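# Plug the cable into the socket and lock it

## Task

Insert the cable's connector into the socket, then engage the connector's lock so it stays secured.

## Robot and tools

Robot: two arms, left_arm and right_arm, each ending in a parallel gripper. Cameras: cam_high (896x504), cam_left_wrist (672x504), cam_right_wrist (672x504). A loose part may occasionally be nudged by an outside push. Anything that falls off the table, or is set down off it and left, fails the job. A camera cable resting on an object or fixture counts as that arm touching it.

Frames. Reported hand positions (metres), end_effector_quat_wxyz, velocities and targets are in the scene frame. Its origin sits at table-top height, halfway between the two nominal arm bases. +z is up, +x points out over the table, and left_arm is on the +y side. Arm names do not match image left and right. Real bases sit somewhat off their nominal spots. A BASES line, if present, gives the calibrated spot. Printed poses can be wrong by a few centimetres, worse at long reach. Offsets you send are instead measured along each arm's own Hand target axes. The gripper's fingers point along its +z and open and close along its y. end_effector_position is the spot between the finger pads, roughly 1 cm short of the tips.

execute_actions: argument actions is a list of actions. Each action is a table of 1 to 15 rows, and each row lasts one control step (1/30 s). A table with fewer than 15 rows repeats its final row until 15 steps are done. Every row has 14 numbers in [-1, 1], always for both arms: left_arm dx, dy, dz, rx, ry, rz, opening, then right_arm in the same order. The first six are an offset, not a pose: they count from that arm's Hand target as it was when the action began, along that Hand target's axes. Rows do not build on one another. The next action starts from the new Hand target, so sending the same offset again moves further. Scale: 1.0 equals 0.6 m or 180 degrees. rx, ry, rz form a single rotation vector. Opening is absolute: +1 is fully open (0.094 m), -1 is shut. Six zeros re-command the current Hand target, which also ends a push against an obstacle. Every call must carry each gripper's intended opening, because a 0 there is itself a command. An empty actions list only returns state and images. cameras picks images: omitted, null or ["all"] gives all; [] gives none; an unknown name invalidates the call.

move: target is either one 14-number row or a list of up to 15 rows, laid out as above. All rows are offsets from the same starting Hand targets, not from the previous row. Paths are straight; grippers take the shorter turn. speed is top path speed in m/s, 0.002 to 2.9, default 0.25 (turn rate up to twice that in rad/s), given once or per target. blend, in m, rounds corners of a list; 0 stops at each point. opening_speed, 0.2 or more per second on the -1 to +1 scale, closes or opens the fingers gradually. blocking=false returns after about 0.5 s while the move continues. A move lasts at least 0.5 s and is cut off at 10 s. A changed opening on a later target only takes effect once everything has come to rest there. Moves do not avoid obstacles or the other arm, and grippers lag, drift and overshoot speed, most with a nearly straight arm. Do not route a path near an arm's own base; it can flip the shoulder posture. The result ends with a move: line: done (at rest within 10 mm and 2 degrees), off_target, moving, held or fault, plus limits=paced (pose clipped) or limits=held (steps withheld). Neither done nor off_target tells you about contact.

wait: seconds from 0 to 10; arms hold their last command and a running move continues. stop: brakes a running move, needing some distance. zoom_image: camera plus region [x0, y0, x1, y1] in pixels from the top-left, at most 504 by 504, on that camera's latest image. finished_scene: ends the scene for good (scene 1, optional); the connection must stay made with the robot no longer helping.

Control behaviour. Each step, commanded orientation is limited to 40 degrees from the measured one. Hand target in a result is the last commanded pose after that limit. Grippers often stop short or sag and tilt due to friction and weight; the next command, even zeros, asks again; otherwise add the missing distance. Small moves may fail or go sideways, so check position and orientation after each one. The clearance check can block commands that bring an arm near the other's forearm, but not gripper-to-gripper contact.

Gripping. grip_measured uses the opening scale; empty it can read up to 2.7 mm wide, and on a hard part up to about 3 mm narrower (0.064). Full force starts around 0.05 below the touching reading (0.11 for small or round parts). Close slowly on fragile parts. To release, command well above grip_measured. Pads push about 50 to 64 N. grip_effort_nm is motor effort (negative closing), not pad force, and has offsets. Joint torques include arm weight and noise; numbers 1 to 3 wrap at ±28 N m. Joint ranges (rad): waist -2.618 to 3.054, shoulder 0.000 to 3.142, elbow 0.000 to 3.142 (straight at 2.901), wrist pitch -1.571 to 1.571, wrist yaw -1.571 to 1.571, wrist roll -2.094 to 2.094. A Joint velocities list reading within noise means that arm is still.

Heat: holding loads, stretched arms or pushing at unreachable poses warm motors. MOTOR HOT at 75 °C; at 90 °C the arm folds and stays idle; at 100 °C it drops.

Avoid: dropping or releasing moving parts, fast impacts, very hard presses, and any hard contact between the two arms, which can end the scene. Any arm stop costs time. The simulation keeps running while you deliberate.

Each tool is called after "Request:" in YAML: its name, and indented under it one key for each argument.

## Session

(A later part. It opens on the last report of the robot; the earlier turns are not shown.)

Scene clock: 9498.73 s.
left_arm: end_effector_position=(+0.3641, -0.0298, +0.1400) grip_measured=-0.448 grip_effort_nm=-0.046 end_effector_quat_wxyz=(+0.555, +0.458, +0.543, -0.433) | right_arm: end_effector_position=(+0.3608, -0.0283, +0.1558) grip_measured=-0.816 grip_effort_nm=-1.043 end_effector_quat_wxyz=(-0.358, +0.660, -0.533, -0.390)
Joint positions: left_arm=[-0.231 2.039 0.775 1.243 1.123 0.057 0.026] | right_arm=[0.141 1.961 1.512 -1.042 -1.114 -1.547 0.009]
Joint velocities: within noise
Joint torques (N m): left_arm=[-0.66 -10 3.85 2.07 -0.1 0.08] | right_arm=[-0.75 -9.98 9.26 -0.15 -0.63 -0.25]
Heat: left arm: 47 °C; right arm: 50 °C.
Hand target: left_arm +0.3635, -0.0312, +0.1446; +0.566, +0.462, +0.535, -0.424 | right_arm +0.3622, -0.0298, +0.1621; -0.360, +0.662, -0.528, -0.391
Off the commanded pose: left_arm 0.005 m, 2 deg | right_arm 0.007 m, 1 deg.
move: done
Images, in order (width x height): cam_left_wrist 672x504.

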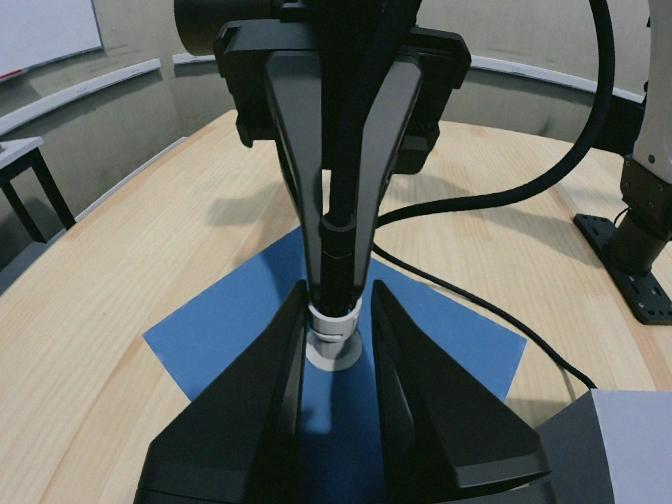

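Request:
move:
  target: [0,0.0032,0,0,0,0,-0.45,0,0,0,0,0,0,-0.92]
  speed: 0.05
  cameras: ["cam_left_wrist"]

Request:
zoom_image:
  camera: "cam_left_wrist"
  region: [290, 260, 390, 360]

Scene clock: 9508.20 s.
left_arm: end_effector_position=(+0.3641, -0.0298, +0.1400) grip_measured=-0.448 grip_effort_nm=-0.046 end_effector_quat_wxyz=(+0.555, +0.458, +0.543, -0.433) | right_arm: end_effector_position=(+0.3608, -0.0283, +0.1558) grip_measured=-0.816 grip_effort_nm=-1.048 end_effector_quat_wxyz=(-0.358, +0.660, -0.533, -0.390)
Joint positions: left_arm=[-0.231 2.039 0.775 1.243 1.123 0.057 0.026] | right_arm=[0.141 1.961 1.512 -1.042 -1.114 -1.547 0.009]
Joint velocities: within noise
Joint torques (N m): left_arm=[-0.42 -9.62 4.45 2.02 -0.09 0.08] | right_arm=[-0.69 -10.18 9.36 -0.2 -0.67 -0.29]
Heat: left arm: 48 °C; right arm: 50 °C.
Hand target: left_arm +0.3653, -0.0308, +0.1447; +0.566, +0.462, +0.535, -0.424 | right_arm +0.3622, -0.0298, +0.1621; -0.360, +0.662, -0.528, -0.391
Off the commanded pose: left_arm 0.005 m, 2 deg | right_arm 0.007 m, 1 deg.
move: done
Images, in order (width x height): cam_left_wrist 672x504.

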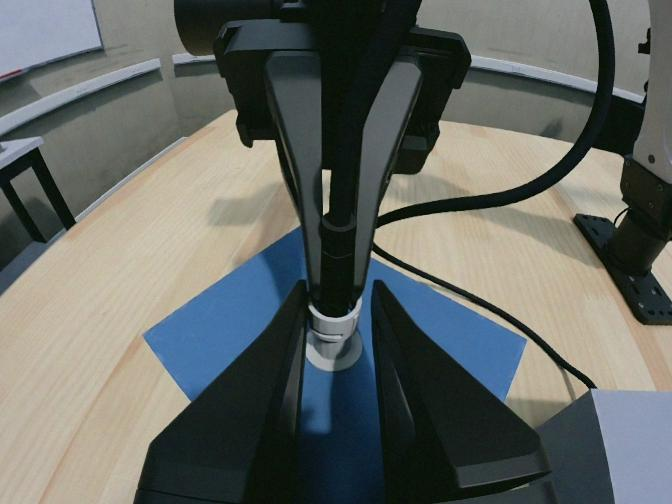

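Scaled by 5.040 from the camera's 672x504 image, which has a finer 960x720 frame.

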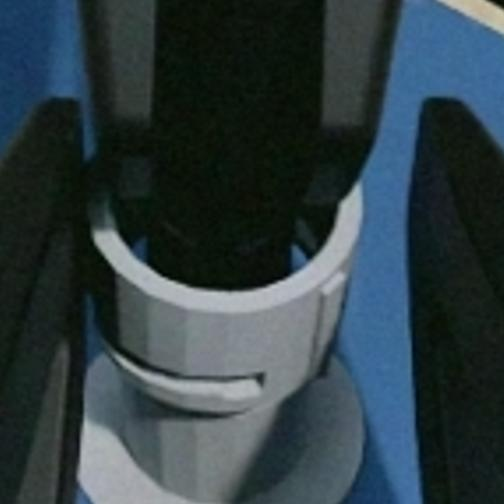

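Request:
move:
  target: [0,0.0035,0,0,0,0,-0.64,0,0,0,0,0,0,-0.92]
  speed: 0.05
  opening_speed: 0.2
  cameras: ["cam_left_wrist"]

Request:
zoom_image:
  camera: "cam_left_wrist"
  region: [290, 260, 390, 360]

Scene clock: 9517.83 s.
left_arm: end_effector_position=(+0.3650, -0.0296, +0.1400) grip_measured=-0.598 grip_effort_nm=-0.969 end_effector_quat_wxyz=(+0.556, +0.457, +0.544, -0.432) | right_arm: end_effector_position=(+0.3608, -0.0283, +0.1558) grip_measured=-0.816 grip_effort_nm=-1.043 end_effector_quat_wxyz=(-0.358, +0.660, -0.533, -0.390)
Joint positions: left_arm=[-0.231 2.039 0.775 1.243 1.117 0.057 0.019] | right_arm=[0.141 1.961 1.512 -1.042 -1.114 -1.547 0.009]
Joint velocities: within noise
Joint torques (N m): left_arm=[-0.18 -9.28 5 1.99 0 0.08] | right_arm=[-0.73 -10.19 9.33 -0.19 -0.69 -0.27]
Heat: left arm: 48 °C; right arm: 50 °C.
Hand target: left_arm +0.3674, -0.0303, +0.1449; +0.566, +0.462, +0.535, -0.424 | right_arm +0.3622, -0.0298, +0.1621; -0.360, +0.662, -0.528, -0.391
Off the commanded pose: left_arm 0.005 m, 2 deg | right_arm 0.007 m, 1 deg.
move: done
Images, in order (width x height): cam_left_wrist 672x504.

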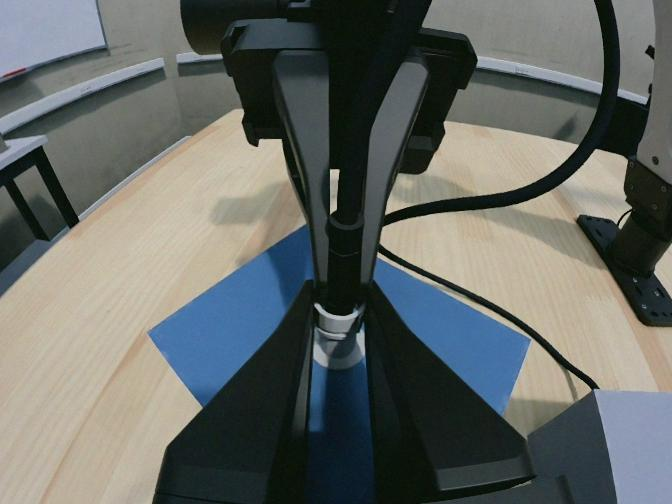

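Scaled by 5.040 from the camera's 672x504 image, which has a finer 960x720 frame.

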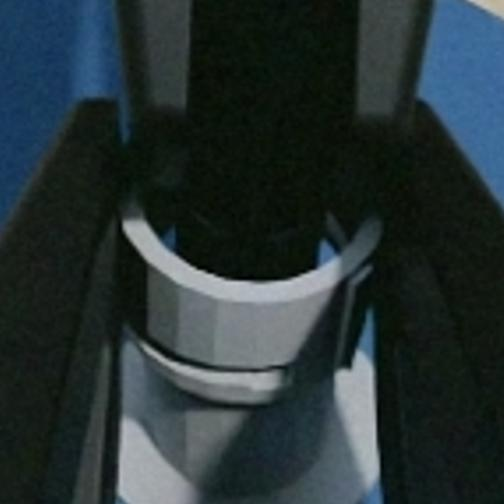

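Request:
move:
  target: [0,0,0,0,0,0,-0.70,0,0,0,0,0,0,-0.6]
  speed: 0.05
  opening_speed: 0.5
  cameras: ["cam_left_wrist"]

Request:
zoom_image:
  camera: "cam_left_wrist"
  region: [290, 260, 390, 360]

Scene clock: 9526.90 s.
left_arm: end_effector_position=(+0.3650, -0.0296, +0.1400) grip_measured=-0.599 grip_effort_nm=-0.984 end_effector_quat_wxyz=(+0.556, +0.457, +0.544, -0.431) | right_arm: end_effector_position=(+0.3621, -0.0289, +0.1579) grip_measured=-0.602 grip_effort_nm=0.095 end_effector_quat_wxyz=(-0.364, +0.663, -0.528, -0.387)
Joint positions: left_arm=[-0.231 2.039 0.775 1.243 1.117 0.058 0.019] | right_arm=[0.138 1.961 1.517 -1.045 -1.118 -1.562 0.019]
Joint velocities: within noise
Joint torques (N m): left_arm=[-0.17 -9.26 5.11 1.99 0.01 0.06] | right_arm=[-0.53 -10.14 8.8 -0.17 -0.64 -0.15]
Heat: left arm: 48 °C; right arm: 50 °C.
Hand target: left_arm +0.3674, -0.0303, +0.1449; +0.566, +0.462, +0.535, -0.424 | right_arm +0.3622, -0.0298, +0.1620; -0.360, +0.662, -0.528, -0.391
Off the commanded pose: left_arm 0.005 m, 2 deg | right_arm 0.004 m, 1 deg.
move: done
Images, in order (width x height): cam_left_wrist 672x504.

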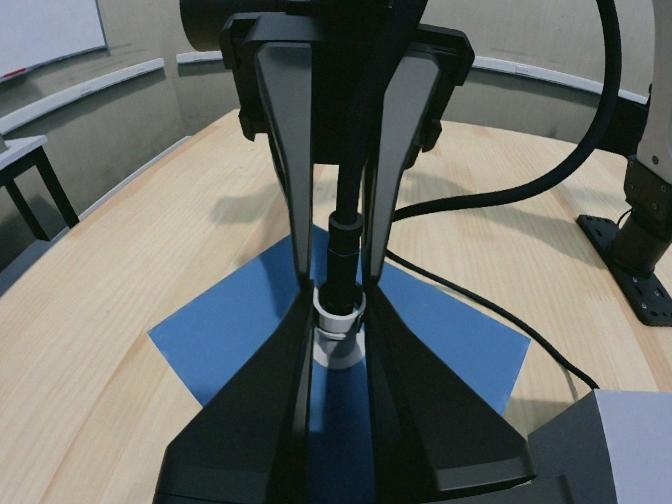

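Scaled by 5.040 from the camera's 672x504 image, which has a finer 960x720 frame.

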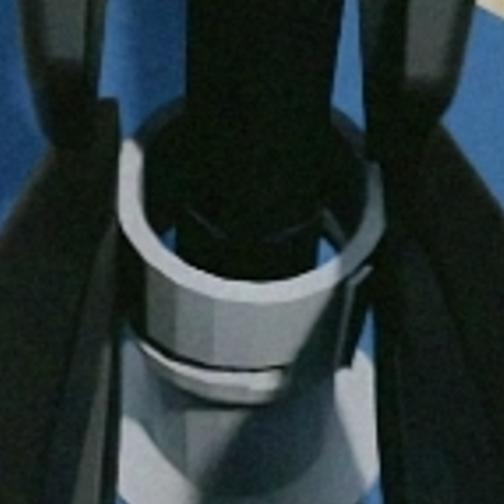

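Request:
move:
  target: [0.00997,-0.00069,0,0,0,0,-0.84,0,0,0,0,0,0,-0.6]
  speed: 0.03
  cameras: ["cam_left_wrist"]

Request:
zoom_image:
  camera: "cam_left_wrist"
  region: [290, 260, 390, 360]

Scene clock: 9537.77 s.
left_arm: end_effector_position=(+0.3651, -0.0296, +0.1402) grip_measured=-0.599 grip_effort_nm=-0.994 end_effector_quat_wxyz=(+0.557, +0.457, +0.543, -0.431) | right_arm: end_effector_position=(+0.3621, -0.0289, +0.1579) grip_measured=-0.602 grip_effort_nm=0.095 end_effector_quat_wxyz=(-0.364, +0.663, -0.527, -0.387)
Joint positions: left_arm=[-0.231 2.039 0.775 1.245 1.117 0.058 0.019] | right_arm=[0.138 1.961 1.517 -1.045 -1.119 -1.563 0.019]
Joint velocities: within noise
Joint torques (N m): left_arm=[-0.17 -7.25 4.94 2.18 0.02 0.1] | right_arm=[-0.44 -10.18 8.66 -0.15 -0.65 -0.09]
Heat: left arm: 48 °C; right arm: 50 °C.
Hand target: left_arm +0.3674, -0.0303, +0.1389; +0.566, +0.462, +0.535, -0.424 | right_arm +0.3622, -0.0298, +0.1621; -0.360, +0.662, -0.528, -0.391
Off the commanded pose: left_arm 0.003 m, 2 deg | right_arm 0.004 m, 1 deg.
move: done
Images, in order (width x height): cam_left_wrist 672x504.

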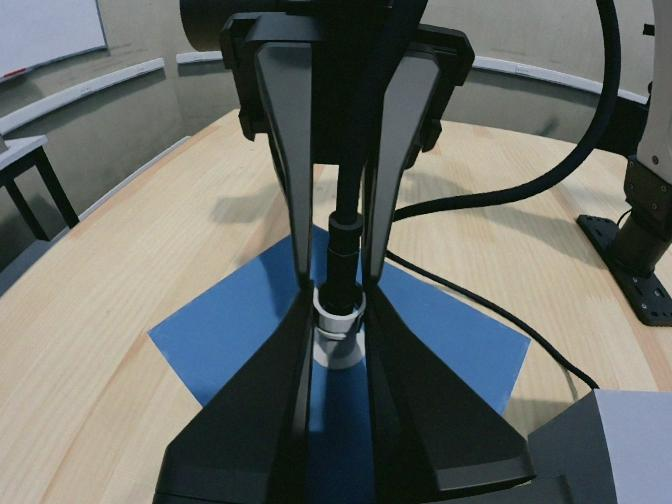

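Scaled by 5.040 from the camera's 672x504 image, which has a finer 960x720 frame.

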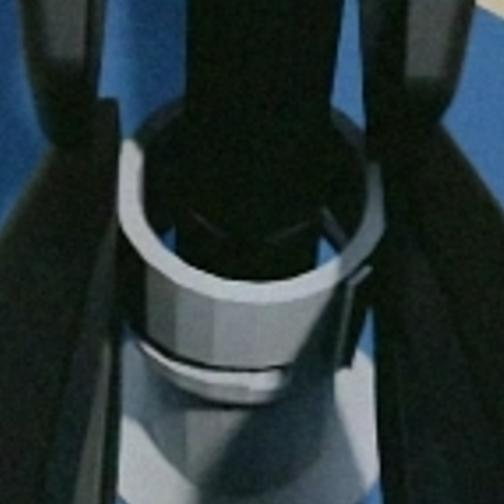

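Request:
move:
  target: [0.01662,-0.00115,0,0,0,0,-0.84,0,0,0,0,0,0,-0.6]
  speed: 0.03
  cameras: ["cam_left_wrist"]

Request:
zoom_image:
  camera: "cam_left_wrist"
  region: [290, 260, 390, 360]

Scene clock: 9545.73 s.
left_arm: end_effector_position=(+0.3647, -0.0296, +0.1413) grip_measured=-0.599 grip_effort_nm=-0.999 end_effector_quat_wxyz=(+0.566, +0.459, +0.532, -0.431) | right_arm: end_effector_position=(+0.3616, -0.0287, +0.1594) grip_measured=-0.602 grip_effort_nm=0.095 end_effector_quat_wxyz=(-0.366, +0.660, -0.526, -0.391)
Joint positions: left_arm=[-0.23 2.063 0.775 1.317 1.123 0.036 0.019] | right_arm=[0.137 1.961 1.517 -1.048 -1.129 -1.563 0.019]
Joint velocities: within noise
Joint torques (N m): left_arm=[-0.24 -5.89 4.53 1.89 -0.09 0.3] | right_arm=[-0.34 -10.11 8.79 -0.13 -0.52 -0.11]
Heat: left arm: 47 °C; right arm: 50 °C.
Hand target: left_arm +0.3674, -0.0303, +0.1288; +0.566, +0.462, +0.535, -0.424 | right_arm +0.3622, -0.0298, +0.1620; -0.360, +0.662, -0.528, -0.391
Off the commanded pose: left_arm 0.013 m, 1 deg | right_arm 0.003 m, 1 deg.
move: off_target (left_arm)
Images, in order (width x height): cam_left_wrist 672x504.

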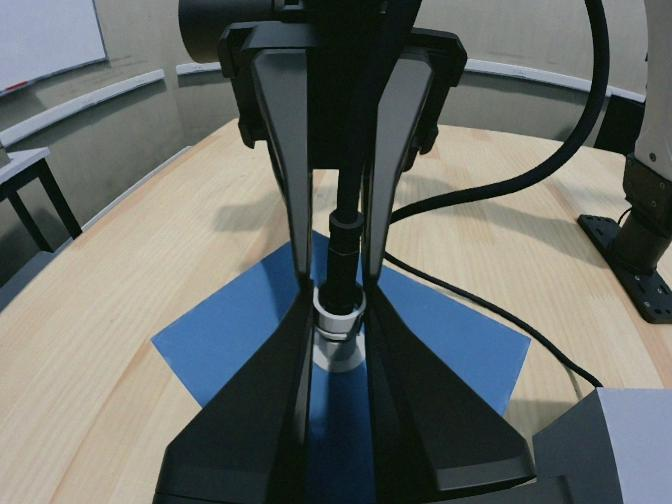

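Scaled by 5.040 from the camera's 672x504 image, which has a finer 960x720 frame.

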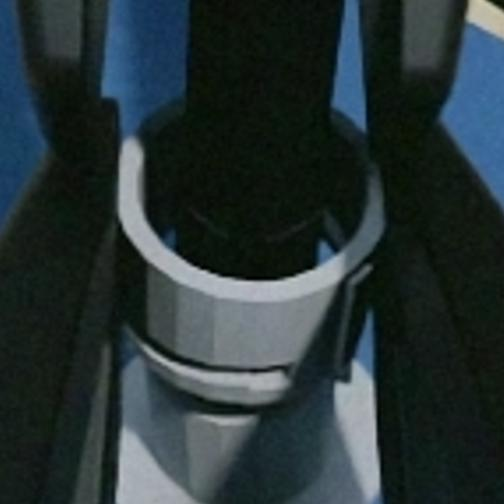

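Request:
move:
  target: [-0.01662,0.00115,0,0,0,0,-0.84,-0.02247,-0.00163,-0.01085,0,0,0,-0.6]
  speed: 0.04
  cameras: ["cam_left_wrist"]

Request:
zoom_image:
  camera: "cam_left_wrist"
  region: [280, 240, 400, 360]

Scene clock: 9559.80 s.
left_arm: end_effector_position=(+0.3647, -0.0296, +0.1410) grip_measured=-0.599 grip_effort_nm=-0.994 end_effector_quat_wxyz=(+0.565, +0.459, +0.532, -0.432) | right_arm: end_effector_position=(+0.3566, -0.0301, +0.1670) grip_measured=-0.602 grip_effort_nm=0.076 end_effector_quat_wxyz=(-0.349, +0.655, -0.537, -0.401)
Joint positions: left_arm=[-0.23 2.063 0.775 1.316 1.123 0.036 0.019] | right_arm=[0.137 1.961 1.554 -1.131 -1.122 -1.564 0.019]
Joint velocities: within noise
Joint torques (N m): left_arm=[-0.23 -9.25 4.81 1.55 -0.08 0.27] | right_arm=[-0.39 -11.11 9.94 0.06 -0.6 -0.1]
Heat: left arm: 45 °C; right arm: 49 °C.
Hand target: left_arm +0.3675, -0.0303, +0.1388; +0.566, +0.462, +0.535, -0.424 | right_arm +0.3622, -0.0297, +0.1771; -0.360, +0.662, -0.528, -0.391
Off the commanded pose: left_arm 0.004 m, 1 deg | right_arm 0.012 m, 2 deg.
move: off_target (right_arm)
Images, in order (width x height): cam_left_wrist 672x504.

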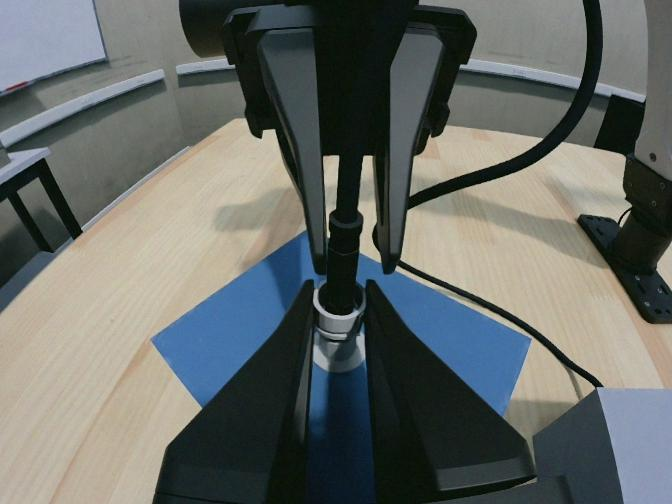

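Scaled by 4.200 from the camera's 672x504 image, which has a finer 960x720 frame.

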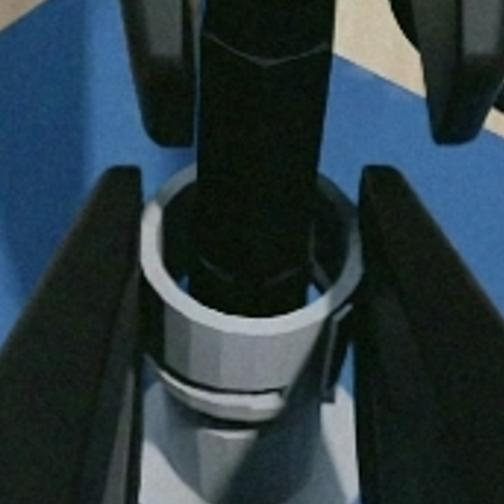

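Request:
zoom_image:
  camera: "cam_left_wrist"
  region: [310, 300, 370, 360]

Scaled by 8.400 from the camera's 672x504 image, which has a finer 960x720 frame.

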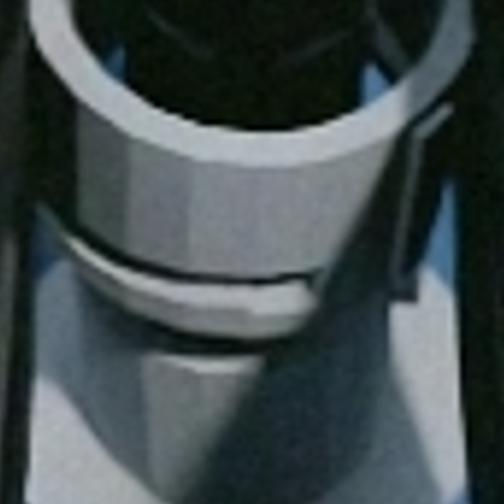

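Request:
move:
  target: [0,0,0,0,0,0,-0.84,-0.02997,-0.00217,-0.01447,0,0,0,-0.5]
  speed: 0.08
  cameras: []

Request:
move:
  target: [0,0,0,0,0,0,-0.38,0,0,0,0,0,0,-0.5]
  speed: 0.08
  opening_speed: 0.6
  cameras: ["cam_left_wrist"]

Request:
zoom_image:
  camera: "cam_left_wrist"
  region: [290, 270, 380, 360]

Scene clock: 9626.73 s.
left_arm: end_effector_position=(+0.3647, -0.0296, +0.1410) grip_measured=-0.599 grip_effort_nm=-0.994 end_effector_quat_wxyz=(+0.565, +0.459, +0.532, -0.432) | right_arm: end_effector_position=(+0.3577, -0.0300, +0.1840) grip_measured=-0.502 grip_effort_nm=0.076 end_effector_quat_wxyz=(-0.347, +0.654, -0.539, -0.403)
Joint positions: left_arm=[-0.23 2.063 0.775 1.316 1.123 0.036 0.019] | right_arm=[0.137 1.961 1.623 -1.208 -1.121 -1.565 0.023]
Joint velocities: within noise
Joint torques (N m): left_arm=[-0.23 -9.22 4.81 1.55 -0.08 0.27] | right_arm=[-0.4 -11.75 9.92 0.02 -0.62 -0.11]
Heat: left arm: 46 °C; right arm: 51 °C.
Hand target: left_arm +0.3675, -0.0303, +0.1388; +0.566, +0.462, +0.535, -0.424 | right_arm +0.3622, -0.0297, +0.1971; -0.361, +0.662, -0.528, -0.391
Off the commanded pose: left_arm 0.004 m, 1 deg | right_arm 0.014 m, 3 deg.
move: off_target (right_arm)
No camera images: "cameras" was empty.

Scene clock: 9627.70 s.
left_arm: end_effector_position=(+0.3665, -0.0294, +0.1416) grip_measured=-0.382 grip_effort_nm=0.129 end_effector_quat_wxyz=(+0.570, +0.460, +0.531, -0.427) | right_arm: end_effector_position=(+0.3576, -0.0300, +0.1840) grip_measured=-0.502 grip_effort_nm=0.076 end_effector_quat_wxyz=(-0.346, +0.654, -0.539, -0.403)
Joint positions: left_arm=[-0.23 2.063 0.777 1.315 1.115 0.045 0.029] | right_arm=[0.137 1.961 1.623 -1.209 -1.121 -1.565 0.023]
Joint velocities: within noise
Joint torques (N m): left_arm=[-0.25 -9.33 4.59 1.55 -0.01 0.18] | right_arm=[-0.39 -11.86 9.88 0.06 -0.6 -0.09]
Heat: left arm: 46 °C; right arm: 51 °C.
Hand target: left_arm +0.3675, -0.0303, +0.1388; +0.566, +0.462, +0.535, -0.424 | right_arm +0.3622, -0.0297, +0.1971; -0.361, +0.662, -0.528, -0.391
Off the commanded pose: left_arm 0.003 m, 1 deg | right_arm 0.014 m, 3 deg.
move: off_target (right_arm)
Images, in order (width x height): cam_left_wrist 672x504.

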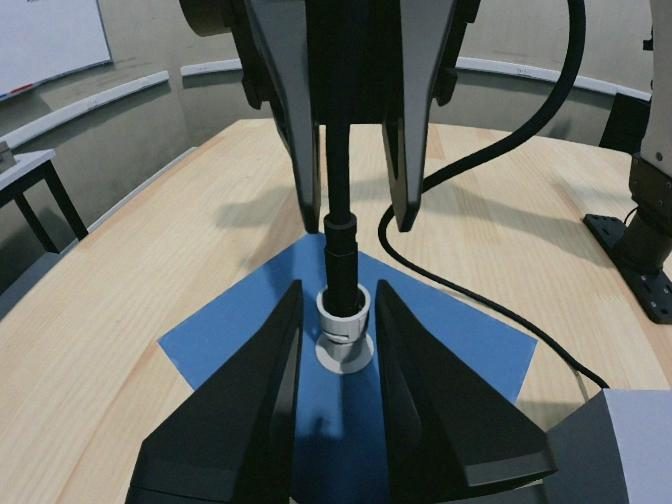

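Scaled by 5.600 from the camera's 672x504 image, which has a finer 960x720 frame.

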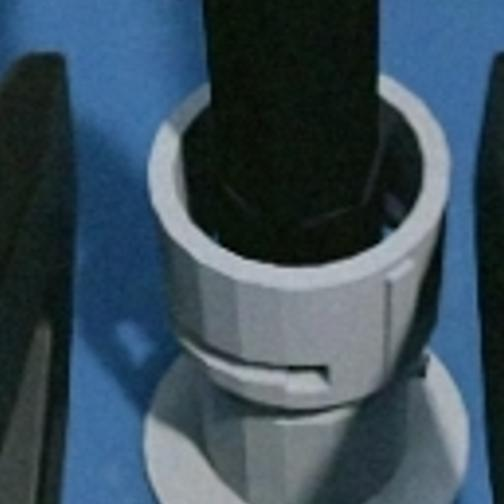

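Request:
wait:
  seconds: 0
  cameras: ["cam_right_wrist"]

Request:
zoom_image:
  camera: "cam_right_wrist"
  region: [290, 270, 400, 380]

Scene clock: 9642.33 s.
left_arm: end_effector_position=(+0.3665, -0.0294, +0.1416) grip_measured=-0.382 grip_effort_nm=0.129 end_effector_quat_wxyz=(+0.570, +0.460, +0.531, -0.426) | right_arm: end_effector_position=(+0.3574, -0.0300, +0.1840) grip_measured=-0.502 grip_effort_nm=0.071 end_effector_quat_wxyz=(-0.346, +0.653, -0.539, -0.403)
Joint positions: left_arm=[-0.23 2.063 0.777 1.315 1.115 0.045 0.029] | right_arm=[0.137 1.961 1.623 -1.21 -1.121 -1.566 0.023]
Joint velocities: within noise
Joint torques (N m): left_arm=[-0.24 -9.29 4.6 1.56 0 0.17] | right_arm=[-0.42 -11.81 9.83 0.08 -0.61 -0.09]
Heat: left arm: 46 °C; right arm: 51 °C.
Hand target: left_arm +0.3675, -0.0303, +0.1388; +0.566, +0.462, +0.535, -0.424 | right_arm +0.3622, -0.0297, +0.1971; -0.360, +0.662, -0.528, -0.391
Tool commands: left_gripper/opening=-0.38 right_gripper/opening=-0.5
Off the commanded pose: left_arm 0.003 m, 1 deg | right_arm 0.014 m, 3 deg.
Images, in order (width x height): cam_right_wrist 672x504.

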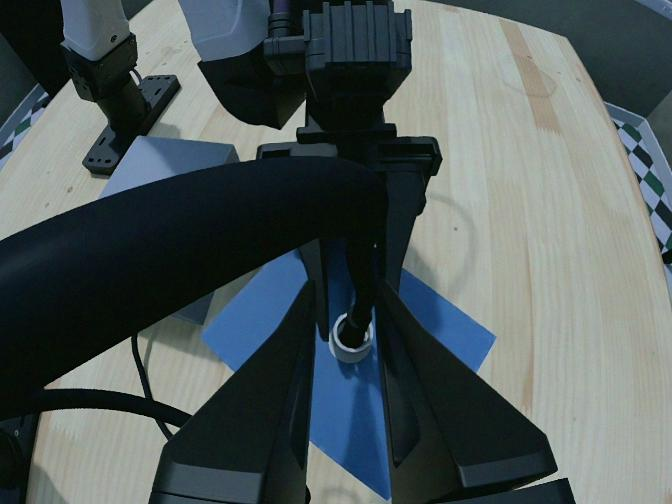

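Scaled by 4.582 from the camera's 672x504 image, which has a finer 960x720 frame.

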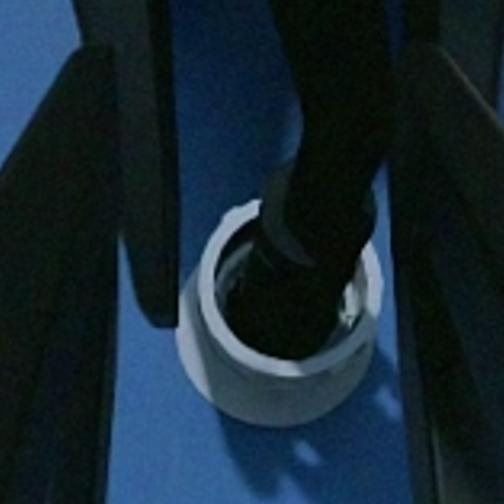

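Request:
move:
  target:
    - [-0.0399,-0.0012,0,0,0,0,-0.38,0,0,0,0,0,0,-0.5]
    - [-0.0260,-0.0022,0,0,0,0,-0.38,0,0,0,0,0,0,-0.5]
  speed: 0.06
  cameras: ["cam_left_wrist"]

Request:
zoom_image:
  camera: "cam_left_wrist"
  region: [280, 270, 400, 390]

Scene clock: 9663.63 s.
left_arm: end_effector_position=(+0.3657, -0.0292, +0.1457) grip_measured=-0.382 grip_effort_nm=0.125 end_effector_quat_wxyz=(+0.555, +0.455, +0.547, -0.432) | right_arm: end_effector_position=(+0.3574, -0.0300, +0.1840) grip_measured=-0.502 grip_effort_nm=0.081 end_effector_quat_wxyz=(-0.346, +0.653, -0.539, -0.403)
Joint positions: left_arm=[-0.23 2.015 0.777 1.213 1.115 0.055 0.029] | right_arm=[0.137 1.961 1.623 -1.21 -1.121 -1.566 0.023]
Joint velocities: within noise
Joint torques (N m): left_arm=[-0.59 -10.76 4.66 1.96 0 0.1] | right_arm=[-0.35 -11.85 9.96 0.1 -0.62 -0.11]
Heat: left arm: 46 °C; right arm: 52 °C.
Hand target: left_arm +0.3652, -0.0308, +0.1543; +0.566, +0.462, +0.535, -0.424 | right_arm +0.3622, -0.0297, +0.1971; -0.360, +0.662, -0.528, -0.391
Off the commanded pose: left_arm 0.009 m, 2 deg | right_arm 0.014 m, 3 deg.
move: off_target (right_arm)
Images, in order (width x height): cam_left_wrist 672x504.

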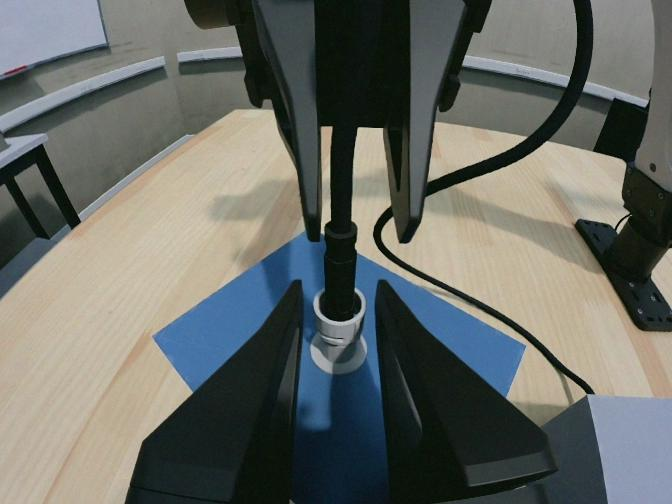

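Scaled by 4.200 from the camera's 672x504 image, which has a finer 960x720 frame.

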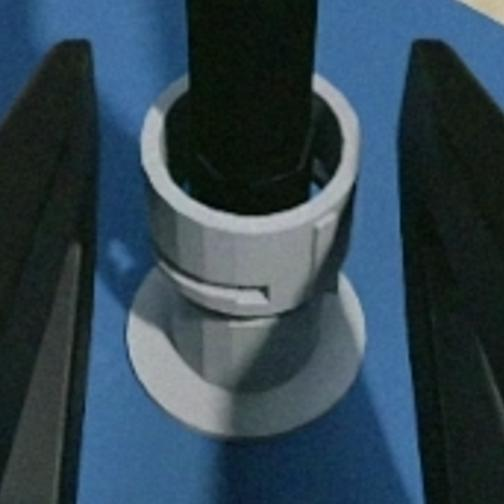

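Request:
move:
  target:
    - [0,0,0,0,0,0,0.4,0,0,0,0,0,0,-0.5]
    - [0,0,0,0,0,0,0.4,0.0436,0.00315,0.02105,0.02997,0.00217,0.0145,-0.5]
  speed: 0.04
  cameras: ["cam_left_wrist", "cam_right_wrist"]

Scene clock: 9737.37 s.
left_arm: end_effector_position=(+0.3657, -0.0292, +0.1457) grip_measured=+0.399 grip_effort_nm=0.120 end_effector_quat_wxyz=(+0.555, +0.455, +0.546, -0.432) | right_arm: end_effector_position=(+0.3643, -0.0300, +0.1561) grip_measured=-0.502 grip_effort_nm=0.076 end_effector_quat_wxyz=(-0.367, +0.629, -0.569, -0.383)
Joint positions: left_arm=[-0.23 2.015 0.777 1.213 1.115 0.056 0.066] | right_arm=[0.137 1.891 1.408 -0.864 -1.105 -1.349 0.023]
Joint velocities: within noise
Joint torques (N m): left_arm=[-0.57 -10.8 4.59 1.97 0 0.08] | right_arm=[0.02 -14.46 5.42 0.68 -0.58 0.13]
Heat: left arm: 53 °C; right arm: 53 °C.
Hand target: left_arm +0.3652, -0.0308, +0.1544; +0.566, +0.462, +0.535, -0.424 | right_arm +0.3622, -0.0297, +0.1679; -0.380, +0.634, -0.562, -0.372
Off the commanded pose: left_arm 0.009 m, 2 deg | right_arm 0.012 m, 2 deg.
move: off_target (right_arm)
Images, in order (width x height): cam_left_wrist 672x504, cam_right_wrist 672x504.

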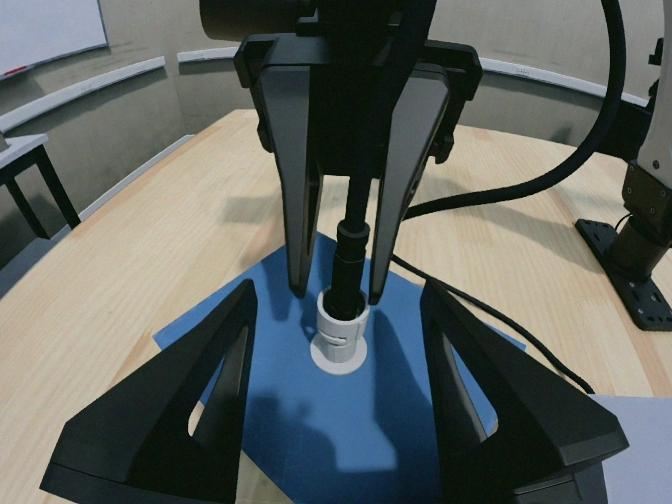

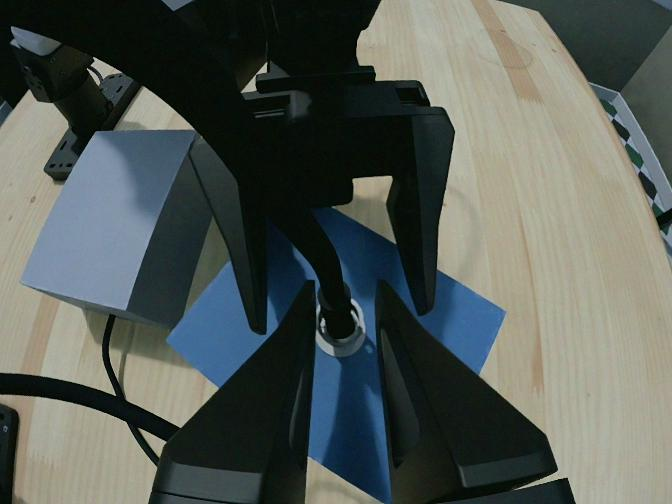

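Request:
move:
  target: [0,0,0,0,0,0,0.4,-0.00061,0.00664,0.0003,0,0,0,-0.5]
  speed: 0.05
  cameras: ["cam_left_wrist"]

Request:
zoom_image:
  camera: "cam_left_wrist"
  region: [280, 220, 400, 380]

Scene clock: 9756.70 s.
left_arm: end_effector_position=(+0.3657, -0.0292, +0.1456) grip_measured=+0.399 grip_effort_nm=0.110 end_effector_quat_wxyz=(+0.555, +0.455, +0.547, -0.432) | right_arm: end_effector_position=(+0.3607, -0.0307, +0.1563) grip_measured=-0.502 grip_effort_nm=0.071 end_effector_quat_wxyz=(-0.367, +0.628, -0.570, -0.382)
Joint positions: left_arm=[-0.23 2.015 0.777 1.213 1.115 0.056 0.066] | right_arm=[0.137 1.875 1.388 -0.855 -1.104 -1.345 0.023]
Joint velocities: within noise
Joint torques (N m): left_arm=[-0.53 -10.74 4.63 1.96 0 0.07] | right_arm=[0.13 -14.24 5.41 0.72 -0.58 0.11]
Heat: left arm: 53 °C; right arm: 54 °C.
Hand target: left_arm +0.3652, -0.0308, +0.1544; +0.566, +0.462, +0.535, -0.424 | right_arm +0.3582, -0.0297, +0.1680; -0.380, +0.634, -0.562, -0.372
Off the commanded pose: left_arm 0.009 m, 2 deg | right_arm 0.012 m, 2 deg.
move: off_target (right_arm)
Images, in order (width x height): cam_left_wrist 672x504.

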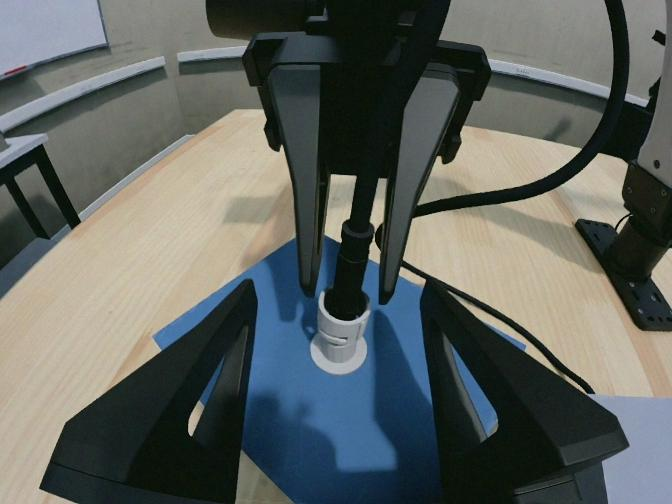

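Scaled by 3.150 from the camera's 672x504 image, which has a finer 960x720 frame.

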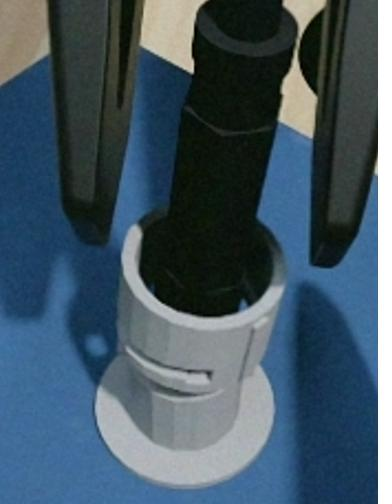

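Request:
move:
  target:
    - [0,0,0,0,0,0,0.4,-0.0147,-0.0044,-0.00741,0,0,0,-0.5]
    - [0,0,0,0,0,0,0.4,-0.0057,-0.00375,-0.00305,0,0,0,-0.5]
  speed: 0.05
  cameras: ["cam_left_wrist"]

Request:
zoom_image:
  camera: "cam_left_wrist"
  region: [280, 220, 400, 380]

Scene clock: 9779.97 s.
left_arm: end_effector_position=(+0.3657, -0.0292, +0.1455) grip_measured=+0.399 grip_effort_nm=0.110 end_effector_quat_wxyz=(+0.555, +0.455, +0.547, -0.432) | right_arm: end_effector_position=(+0.3601, -0.0309, +0.1560) grip_measured=-0.502 grip_effort_nm=0.066 end_effector_quat_wxyz=(-0.365, +0.627, -0.571, -0.383)
Joint positions: left_arm=[-0.23 2.015 0.777 1.212 1.115 0.056 0.066] | right_arm=[0.137 1.875 1.387 -0.859 -1.103 -1.343 0.023]
Joint velocities: within noise
Joint torques (N m): left_arm=[-0.54 -10.77 4.66 1.97 0 0.08] | right_arm=[0.06 -14.04 7.23 0.6 -0.6 0.12]
Heat: left arm: 54 °C; right arm: 57 °C.
Hand target: left_arm +0.3652, -0.0308, +0.1543; +0.566, +0.462, +0.535, -0.424 | right_arm +0.3602, -0.0297, +0.1719; -0.380, +0.634, -0.562, -0.372
Off the commanded pose: left_arm 0.009 m, 2 deg | right_arm 0.016 m, 3 deg.
move: off_target (right_arm)
Images, in order (width x height): cam_left_wrist 672x504.

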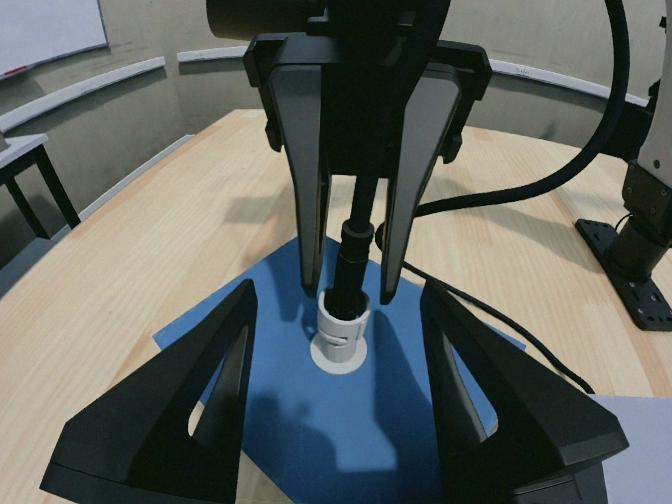

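Scaled by 3.150 from the camera's 672x504 image, which has a finer 960x720 frame.

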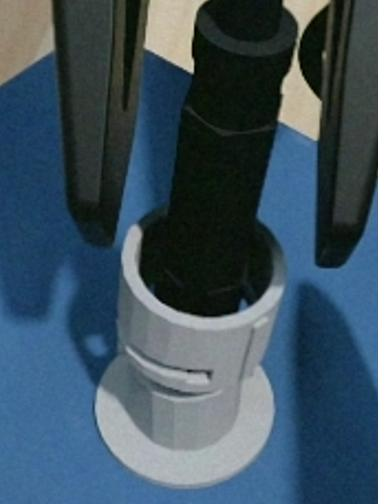

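Request:
move:
  target:
    - [0,0,0,0,0,0,0.4,-0.03,-0.00217,-0.01452,0,0,0,-0.5]
    - [0,0,0,0,0,0,0.4,0,-0.0003,0,0,0,0,-0.5]
  speed: 0.07
  cameras: ["cam_left_wrist"]

Request:
zoom_image:
  camera: "cam_left_wrist"
  region: [280, 220, 400, 380]

Scene clock: 9793.33 s.
left_arm: end_effector_position=(+0.3657, -0.0292, +0.1455) grip_measured=+0.399 grip_effort_nm=0.110 end_effector_quat_wxyz=(+0.555, +0.455, +0.547, -0.432) | right_arm: end_effector_position=(+0.3612, -0.0307, +0.1669) grip_measured=-0.502 grip_effort_nm=0.071 end_effector_quat_wxyz=(-0.372, +0.630, -0.568, -0.378)
Joint positions: left_arm=[-0.23 2.015 0.777 1.212 1.115 0.056 0.066] | right_arm=[0.137 1.858 1.407 -0.874 -1.102 -1.34 0.023]
Joint velocities: within noise
Joint torques (N m): left_arm=[-0.54 -10.78 4.59 1.98 0 0.08] | right_arm=[0.06 -11.99 5.7 0.78 -0.58 0.08]
Heat: left arm: 54 °C; right arm: 57 °C.
Hand target: left_arm +0.3652, -0.0308, +0.1544; +0.566, +0.462, +0.535, -0.424 | right_arm +0.3604, -0.0297, +0.1720; -0.380, +0.634, -0.562, -0.372
Off the commanded pose: left_arm 0.009 m, 2 deg | right_arm 0.005 m, 1 deg.
move: done
Images, in order (width x height): cam_left_wrist 672x504.

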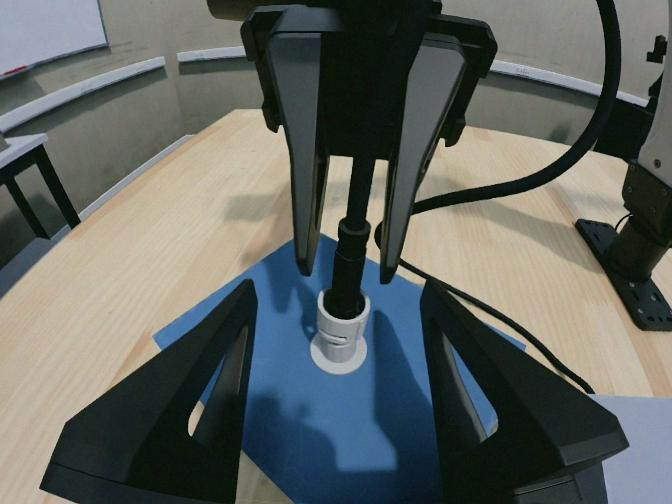

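Scaled by 3.150 from the camera's 672x504 image, which has a finer 960x720 frame.

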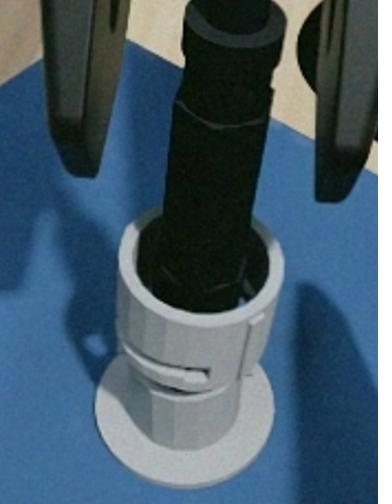

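Request:
move:
  target:
    - [0,0,0,0,0,0,0.4,-0.0005,-0.005,-0.0002,0,0,0,-0.6]
    - [0,0,0,0,0,0,0.4,-0.0005,-0.005,-0.0002,0,0,0,-0.92]
  speed: 0.05
  opening_speed: 0.3
  cameras: ["cam_left_wrist"]

Request:
zoom_image:
  camera: "cam_left_wrist"
  region: [280, 220, 400, 380]

Scene clock: 9806.43 s.
left_arm: end_effector_position=(+0.3657, -0.0292, +0.1455) grip_measured=+0.399 grip_effort_nm=0.120 end_effector_quat_wxyz=(+0.555, +0.455, +0.547, -0.432) | right_arm: end_effector_position=(+0.3615, -0.0307, +0.1670) grip_measured=-0.821 grip_effort_nm=-1.048 end_effector_quat_wxyz=(-0.372, +0.630, -0.567, -0.377)
Joint positions: left_arm=[-0.23 2.015 0.777 1.212 1.115 0.056 0.066] | right_arm=[0.137 1.858 1.407 -0.872 -1.102 -1.34 0.008]
Joint velocities: within noise
Joint torques (N m): left_arm=[-0.53 -10.73 4.63 1.98 0 0.1] | right_arm=[-0.05 -11.15 7.15 0.69 -0.59 0.05]
Heat: left arm: 54 °C; right arm: 56 °C.
Hand target: left_arm +0.3652, -0.0308, +0.1544; +0.566, +0.462, +0.535, -0.424 | right_arm +0.3634, -0.0295, +0.1725; -0.380, +0.634, -0.562, -0.372
Off the commanded pose: left_arm 0.009 m, 2 deg | right_arm 0.006 m, 1 deg.
move: done
Images, in order (width x height): cam_left_wrist 672x504.

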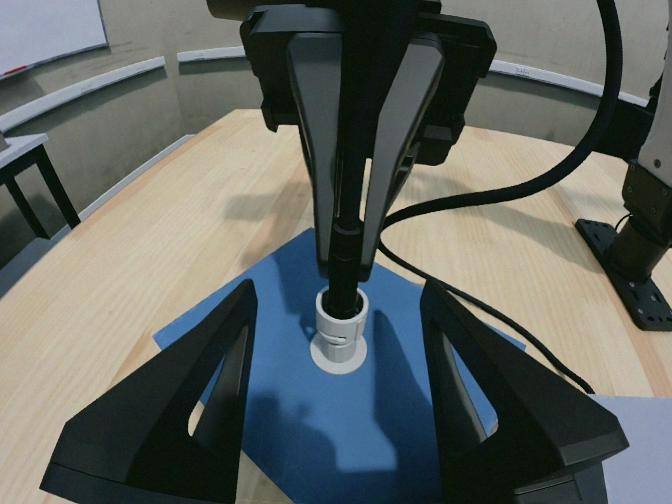

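Scaled by 3.150 from the camera's 672x504 image, which has a finer 960x720 frame.

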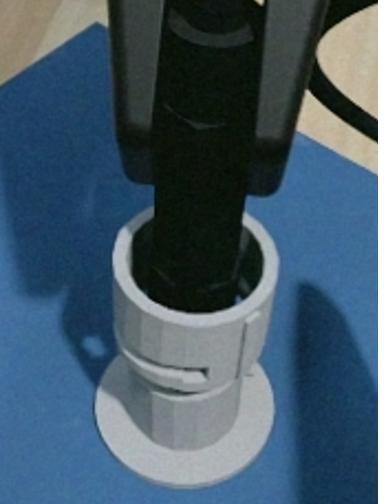

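Request:
move:
  target:
    - [0,0,0,0,0,0,0.4,0.00899,0.00065,0.00436,0,0,0,-0.92]
    - [0,0,0,0,0,0,0.4,0.00899,0.00065,0.00436,-0.05,-0.0036,-0.0242,-0.92]
  speed: 0.04
  cameras: ["cam_left_wrist"]

Request:
zoom_image:
  camera: "cam_left_wrist"
  region: [310, 280, 370, 380]

Scene clock: 9822.77 s.
left_arm: end_effector_position=(+0.3657, -0.0292, +0.1455) grip_measured=+0.399 grip_effort_nm=0.110 end_effector_quat_wxyz=(+0.555, +0.455, +0.547, -0.432) | right_arm: end_effector_position=(+0.3606, -0.0305, +0.1655) grip_measured=-0.821 grip_effort_nm=-1.048 end_effector_quat_wxyz=(-0.346, +0.675, -0.510, -0.406)
Joint positions: left_arm=[-0.23 2.015 0.777 1.212 1.115 0.056 0.066] | right_arm=[0.134 2.04 1.658 -1.269 -1.124 -1.717 0.008]
Joint velocities: within noise
Joint torques (N m): left_arm=[-0.54 -10.77 4.68 1.98 0 0.09] | right_arm=[0.08 -9.99 8.7 -0.14 -0.56 -0.22]
Heat: left arm: 54 °C; right arm: 54 °C.
Hand target: left_arm +0.3652, -0.0308, +0.1543; +0.566, +0.462, +0.535, -0.424 | right_arm +0.3633, -0.0295, +0.1665; -0.346, +0.680, -0.504, -0.404
Off the commanded pose: left_arm 0.009 m, 2 deg | right_arm 0.003 m, 1 deg.
move: done
Images, in order (width x height): cam_left_wrist 672x504.

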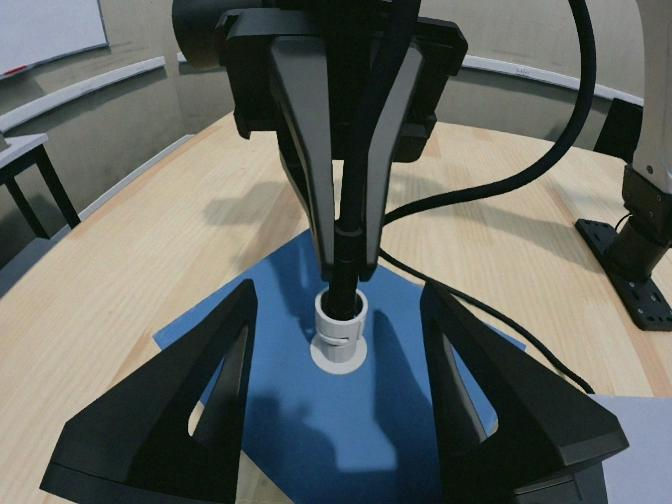

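Scaled by 5.040 from the camera's 672x504 image, which has a finer 960x720 frame.

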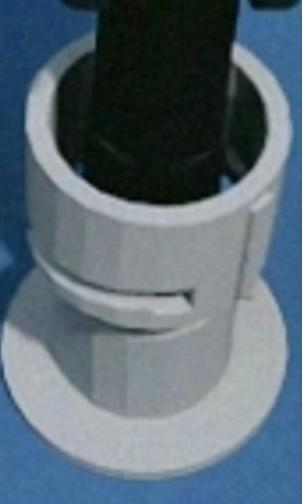

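Request:
move:
  target:
    - [0,0,0,0,0,0,0.4,0.00852,0.00688,0.00629,0,0,0,-0.92]
    - [0,0,0,0,0,0,0.4,0.00866,0.00519,0.00624,0.02497,0.00176,0.01202,-0.92]
    - [0,0,0,0,0,0,0.4,0.00884,0.00369,0.00609,0.0499,0.00352,0.02404,-0.92]
  speed: 0.04
  cameras: []

Scene clock: 9866.13 s.
left_arm: end_effector_position=(+0.3657, -0.0292, +0.1455) grip_measured=+0.399 grip_effort_nm=0.110 end_effector_quat_wxyz=(+0.555, +0.455, +0.547, -0.432) | right_arm: end_effector_position=(+0.3622, -0.0308, +0.1651) grip_measured=-0.821 grip_effort_nm=-1.053 end_effector_quat_wxyz=(-0.381, +0.622, -0.560, -0.392)
Joint positions: left_arm=[-0.23 2.015 0.777 1.212 1.115 0.056 0.066] | right_arm=[0.129 1.872 1.393 -0.851 -1.144 -1.346 0.008]
Joint velocities: within noise
Joint torques (N m): left_arm=[-0.51 -10.71 4.63 1.98 0.01 0.09] | right_arm=[0.87 -11.75 4.49 0.92 -0.28 0.12]
Heat: left arm: 55 °C; right arm: 51 °C.
Hand target: left_arm +0.3652, -0.0308, +0.1543; +0.566, +0.462, +0.535, -0.424 | right_arm +0.3614, -0.0290, +0.1599; -0.380, +0.634, -0.562, -0.372
Off the commanded pose: left_arm 0.009 m, 2 deg | right_arm 0.006 m, 3 deg.
move: off_target (right_arm)
No camera images: "cameras" was empty.

Request:
move:
  target:
    - [0,0,0,0,0,0,0.4,0,0,0,0,0.0139,0,-0.92]
    - [0,0,0,0,0,0,0.4,0.00014,-0.00149,-0.00007,0.025,0.0157,0.0121,-0.92]
    - [0,0,0,0,0,0,0.4,0.00036,-0.00314,-0.00029,0.05,0.0175,0.0242,-0.92]
  speed: 0.04
  cameras: ["cam_left_wrist"]

Request:
zoom_image:
  camera: "cam_left_wrist"
  region: [310, 280, 370, 380]

Scene clock: 9882.47 s.
left_arm: end_effector_position=(+0.3657, -0.0292, +0.1455) grip_measured=+0.399 grip_effort_nm=0.105 end_effector_quat_wxyz=(+0.555, +0.455, +0.547, -0.432) | right_arm: end_effector_position=(+0.3624, -0.0294, +0.1657) grip_measured=-0.821 grip_effort_nm=-1.053 end_effector_quat_wxyz=(+0.401, -0.586, +0.612, +0.347)
Joint positions: left_arm=[-0.23 2.015 0.777 1.212 1.115 0.056 0.066] | right_arm=[0.154 1.713 1.191 -0.511 -1.037 -1.016 0.008]
Joint velocities: within noise
Joint torques (N m): left_arm=[-0.55 -10.74 4.6 1.98 0 0.09] | right_arm=[0.88 -10.7 4.93 1.25 -0.04 0.17]
Heat: left arm: 55 °C; right arm: 52 °C.
Hand target: left_arm +0.3652, -0.0308, +0.1543; +0.566, +0.462, +0.535, -0.424 | right_arm +0.3633, -0.0291, +0.1599; -0.399, +0.590, -0.623, -0.323
Off the commanded pose: left_arm 0.009 m, 2 deg | right_arm 0.006 m, 3 deg.
move: off_target (right_arm)
Images, in order (width x height): cam_left_wrist 672x504.

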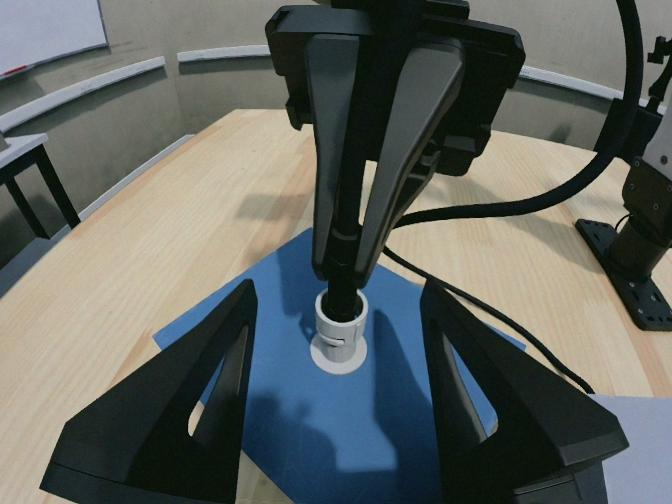

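Scaled by 5.040 from the camera's 672x504 image, which has a finer 960x720 frame.

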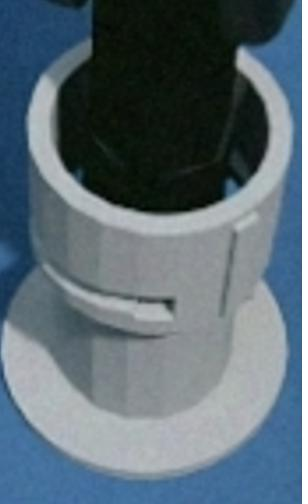

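Request:
zoom_image:
  camera: "cam_left_wrist"
  region: [314, 316, 366, 368]

Scaled by 9.692 from the camera's 672x504 image, which has a finer 960x720 frame.

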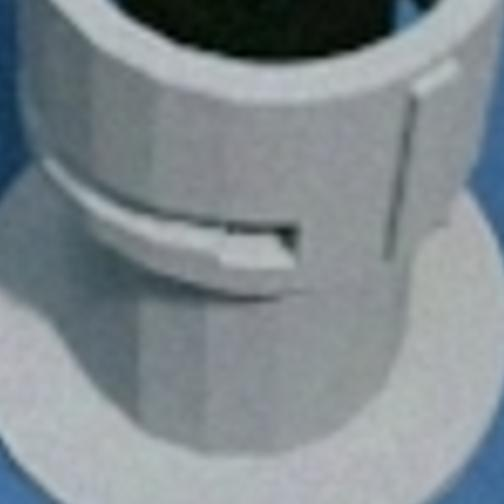

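Request:
move:
  target:
    - [0,0,0,0,0,0,0.4,0.00004,0.00315,-0.00035,-0.0488,-0.0038,-0.02624,-0.92]
    - [0,0,0,0,0,0,0.4,0.02183,0.00487,0.01159,-0.0488,0.0045,-0.02624,-0.92]
  speed: 0.04
  cameras: []

Scene clock: 9956.17 s.
left_arm: end_effector_position=(+0.3657, -0.0292, +0.1455) grip_measured=+0.399 grip_effort_nm=0.120 end_effector_quat_wxyz=(+0.555, +0.455, +0.547, -0.432) | right_arm: end_effector_position=(+0.3596, -0.0278, +0.1644) grip_measured=-0.821 grip_effort_nm=-1.043 end_effector_quat_wxyz=(-0.383, +0.640, -0.561, -0.358)
Joint positions: left_arm=[-0.23 2.015 0.777 1.212 1.115 0.056 0.066] | right_arm=[0.151 1.823 1.355 -0.79 -1.078 -1.317 0.008]
Joint velocities: within noise
Joint torques (N m): left_arm=[-0.54 -10.74 4.62 1.98 0.01 0.08] | right_arm=[0.31 -6.82 6.34 0.56 -0.14 -0.18]
Heat: left arm: 56 °C; right arm: 52 °C.
Hand target: left_arm +0.3652, -0.0308, +0.1543; +0.566, +0.462, +0.535, -0.424 | right_arm +0.3613, -0.0289, +0.1450; -0.361, +0.647, -0.574, -0.349
Off the commanded pose: left_arm 0.009 m, 2 deg | right_arm 0.020 m, 3 deg.
move: off_target (right_arm)
No camera images: "cameras" was empty.


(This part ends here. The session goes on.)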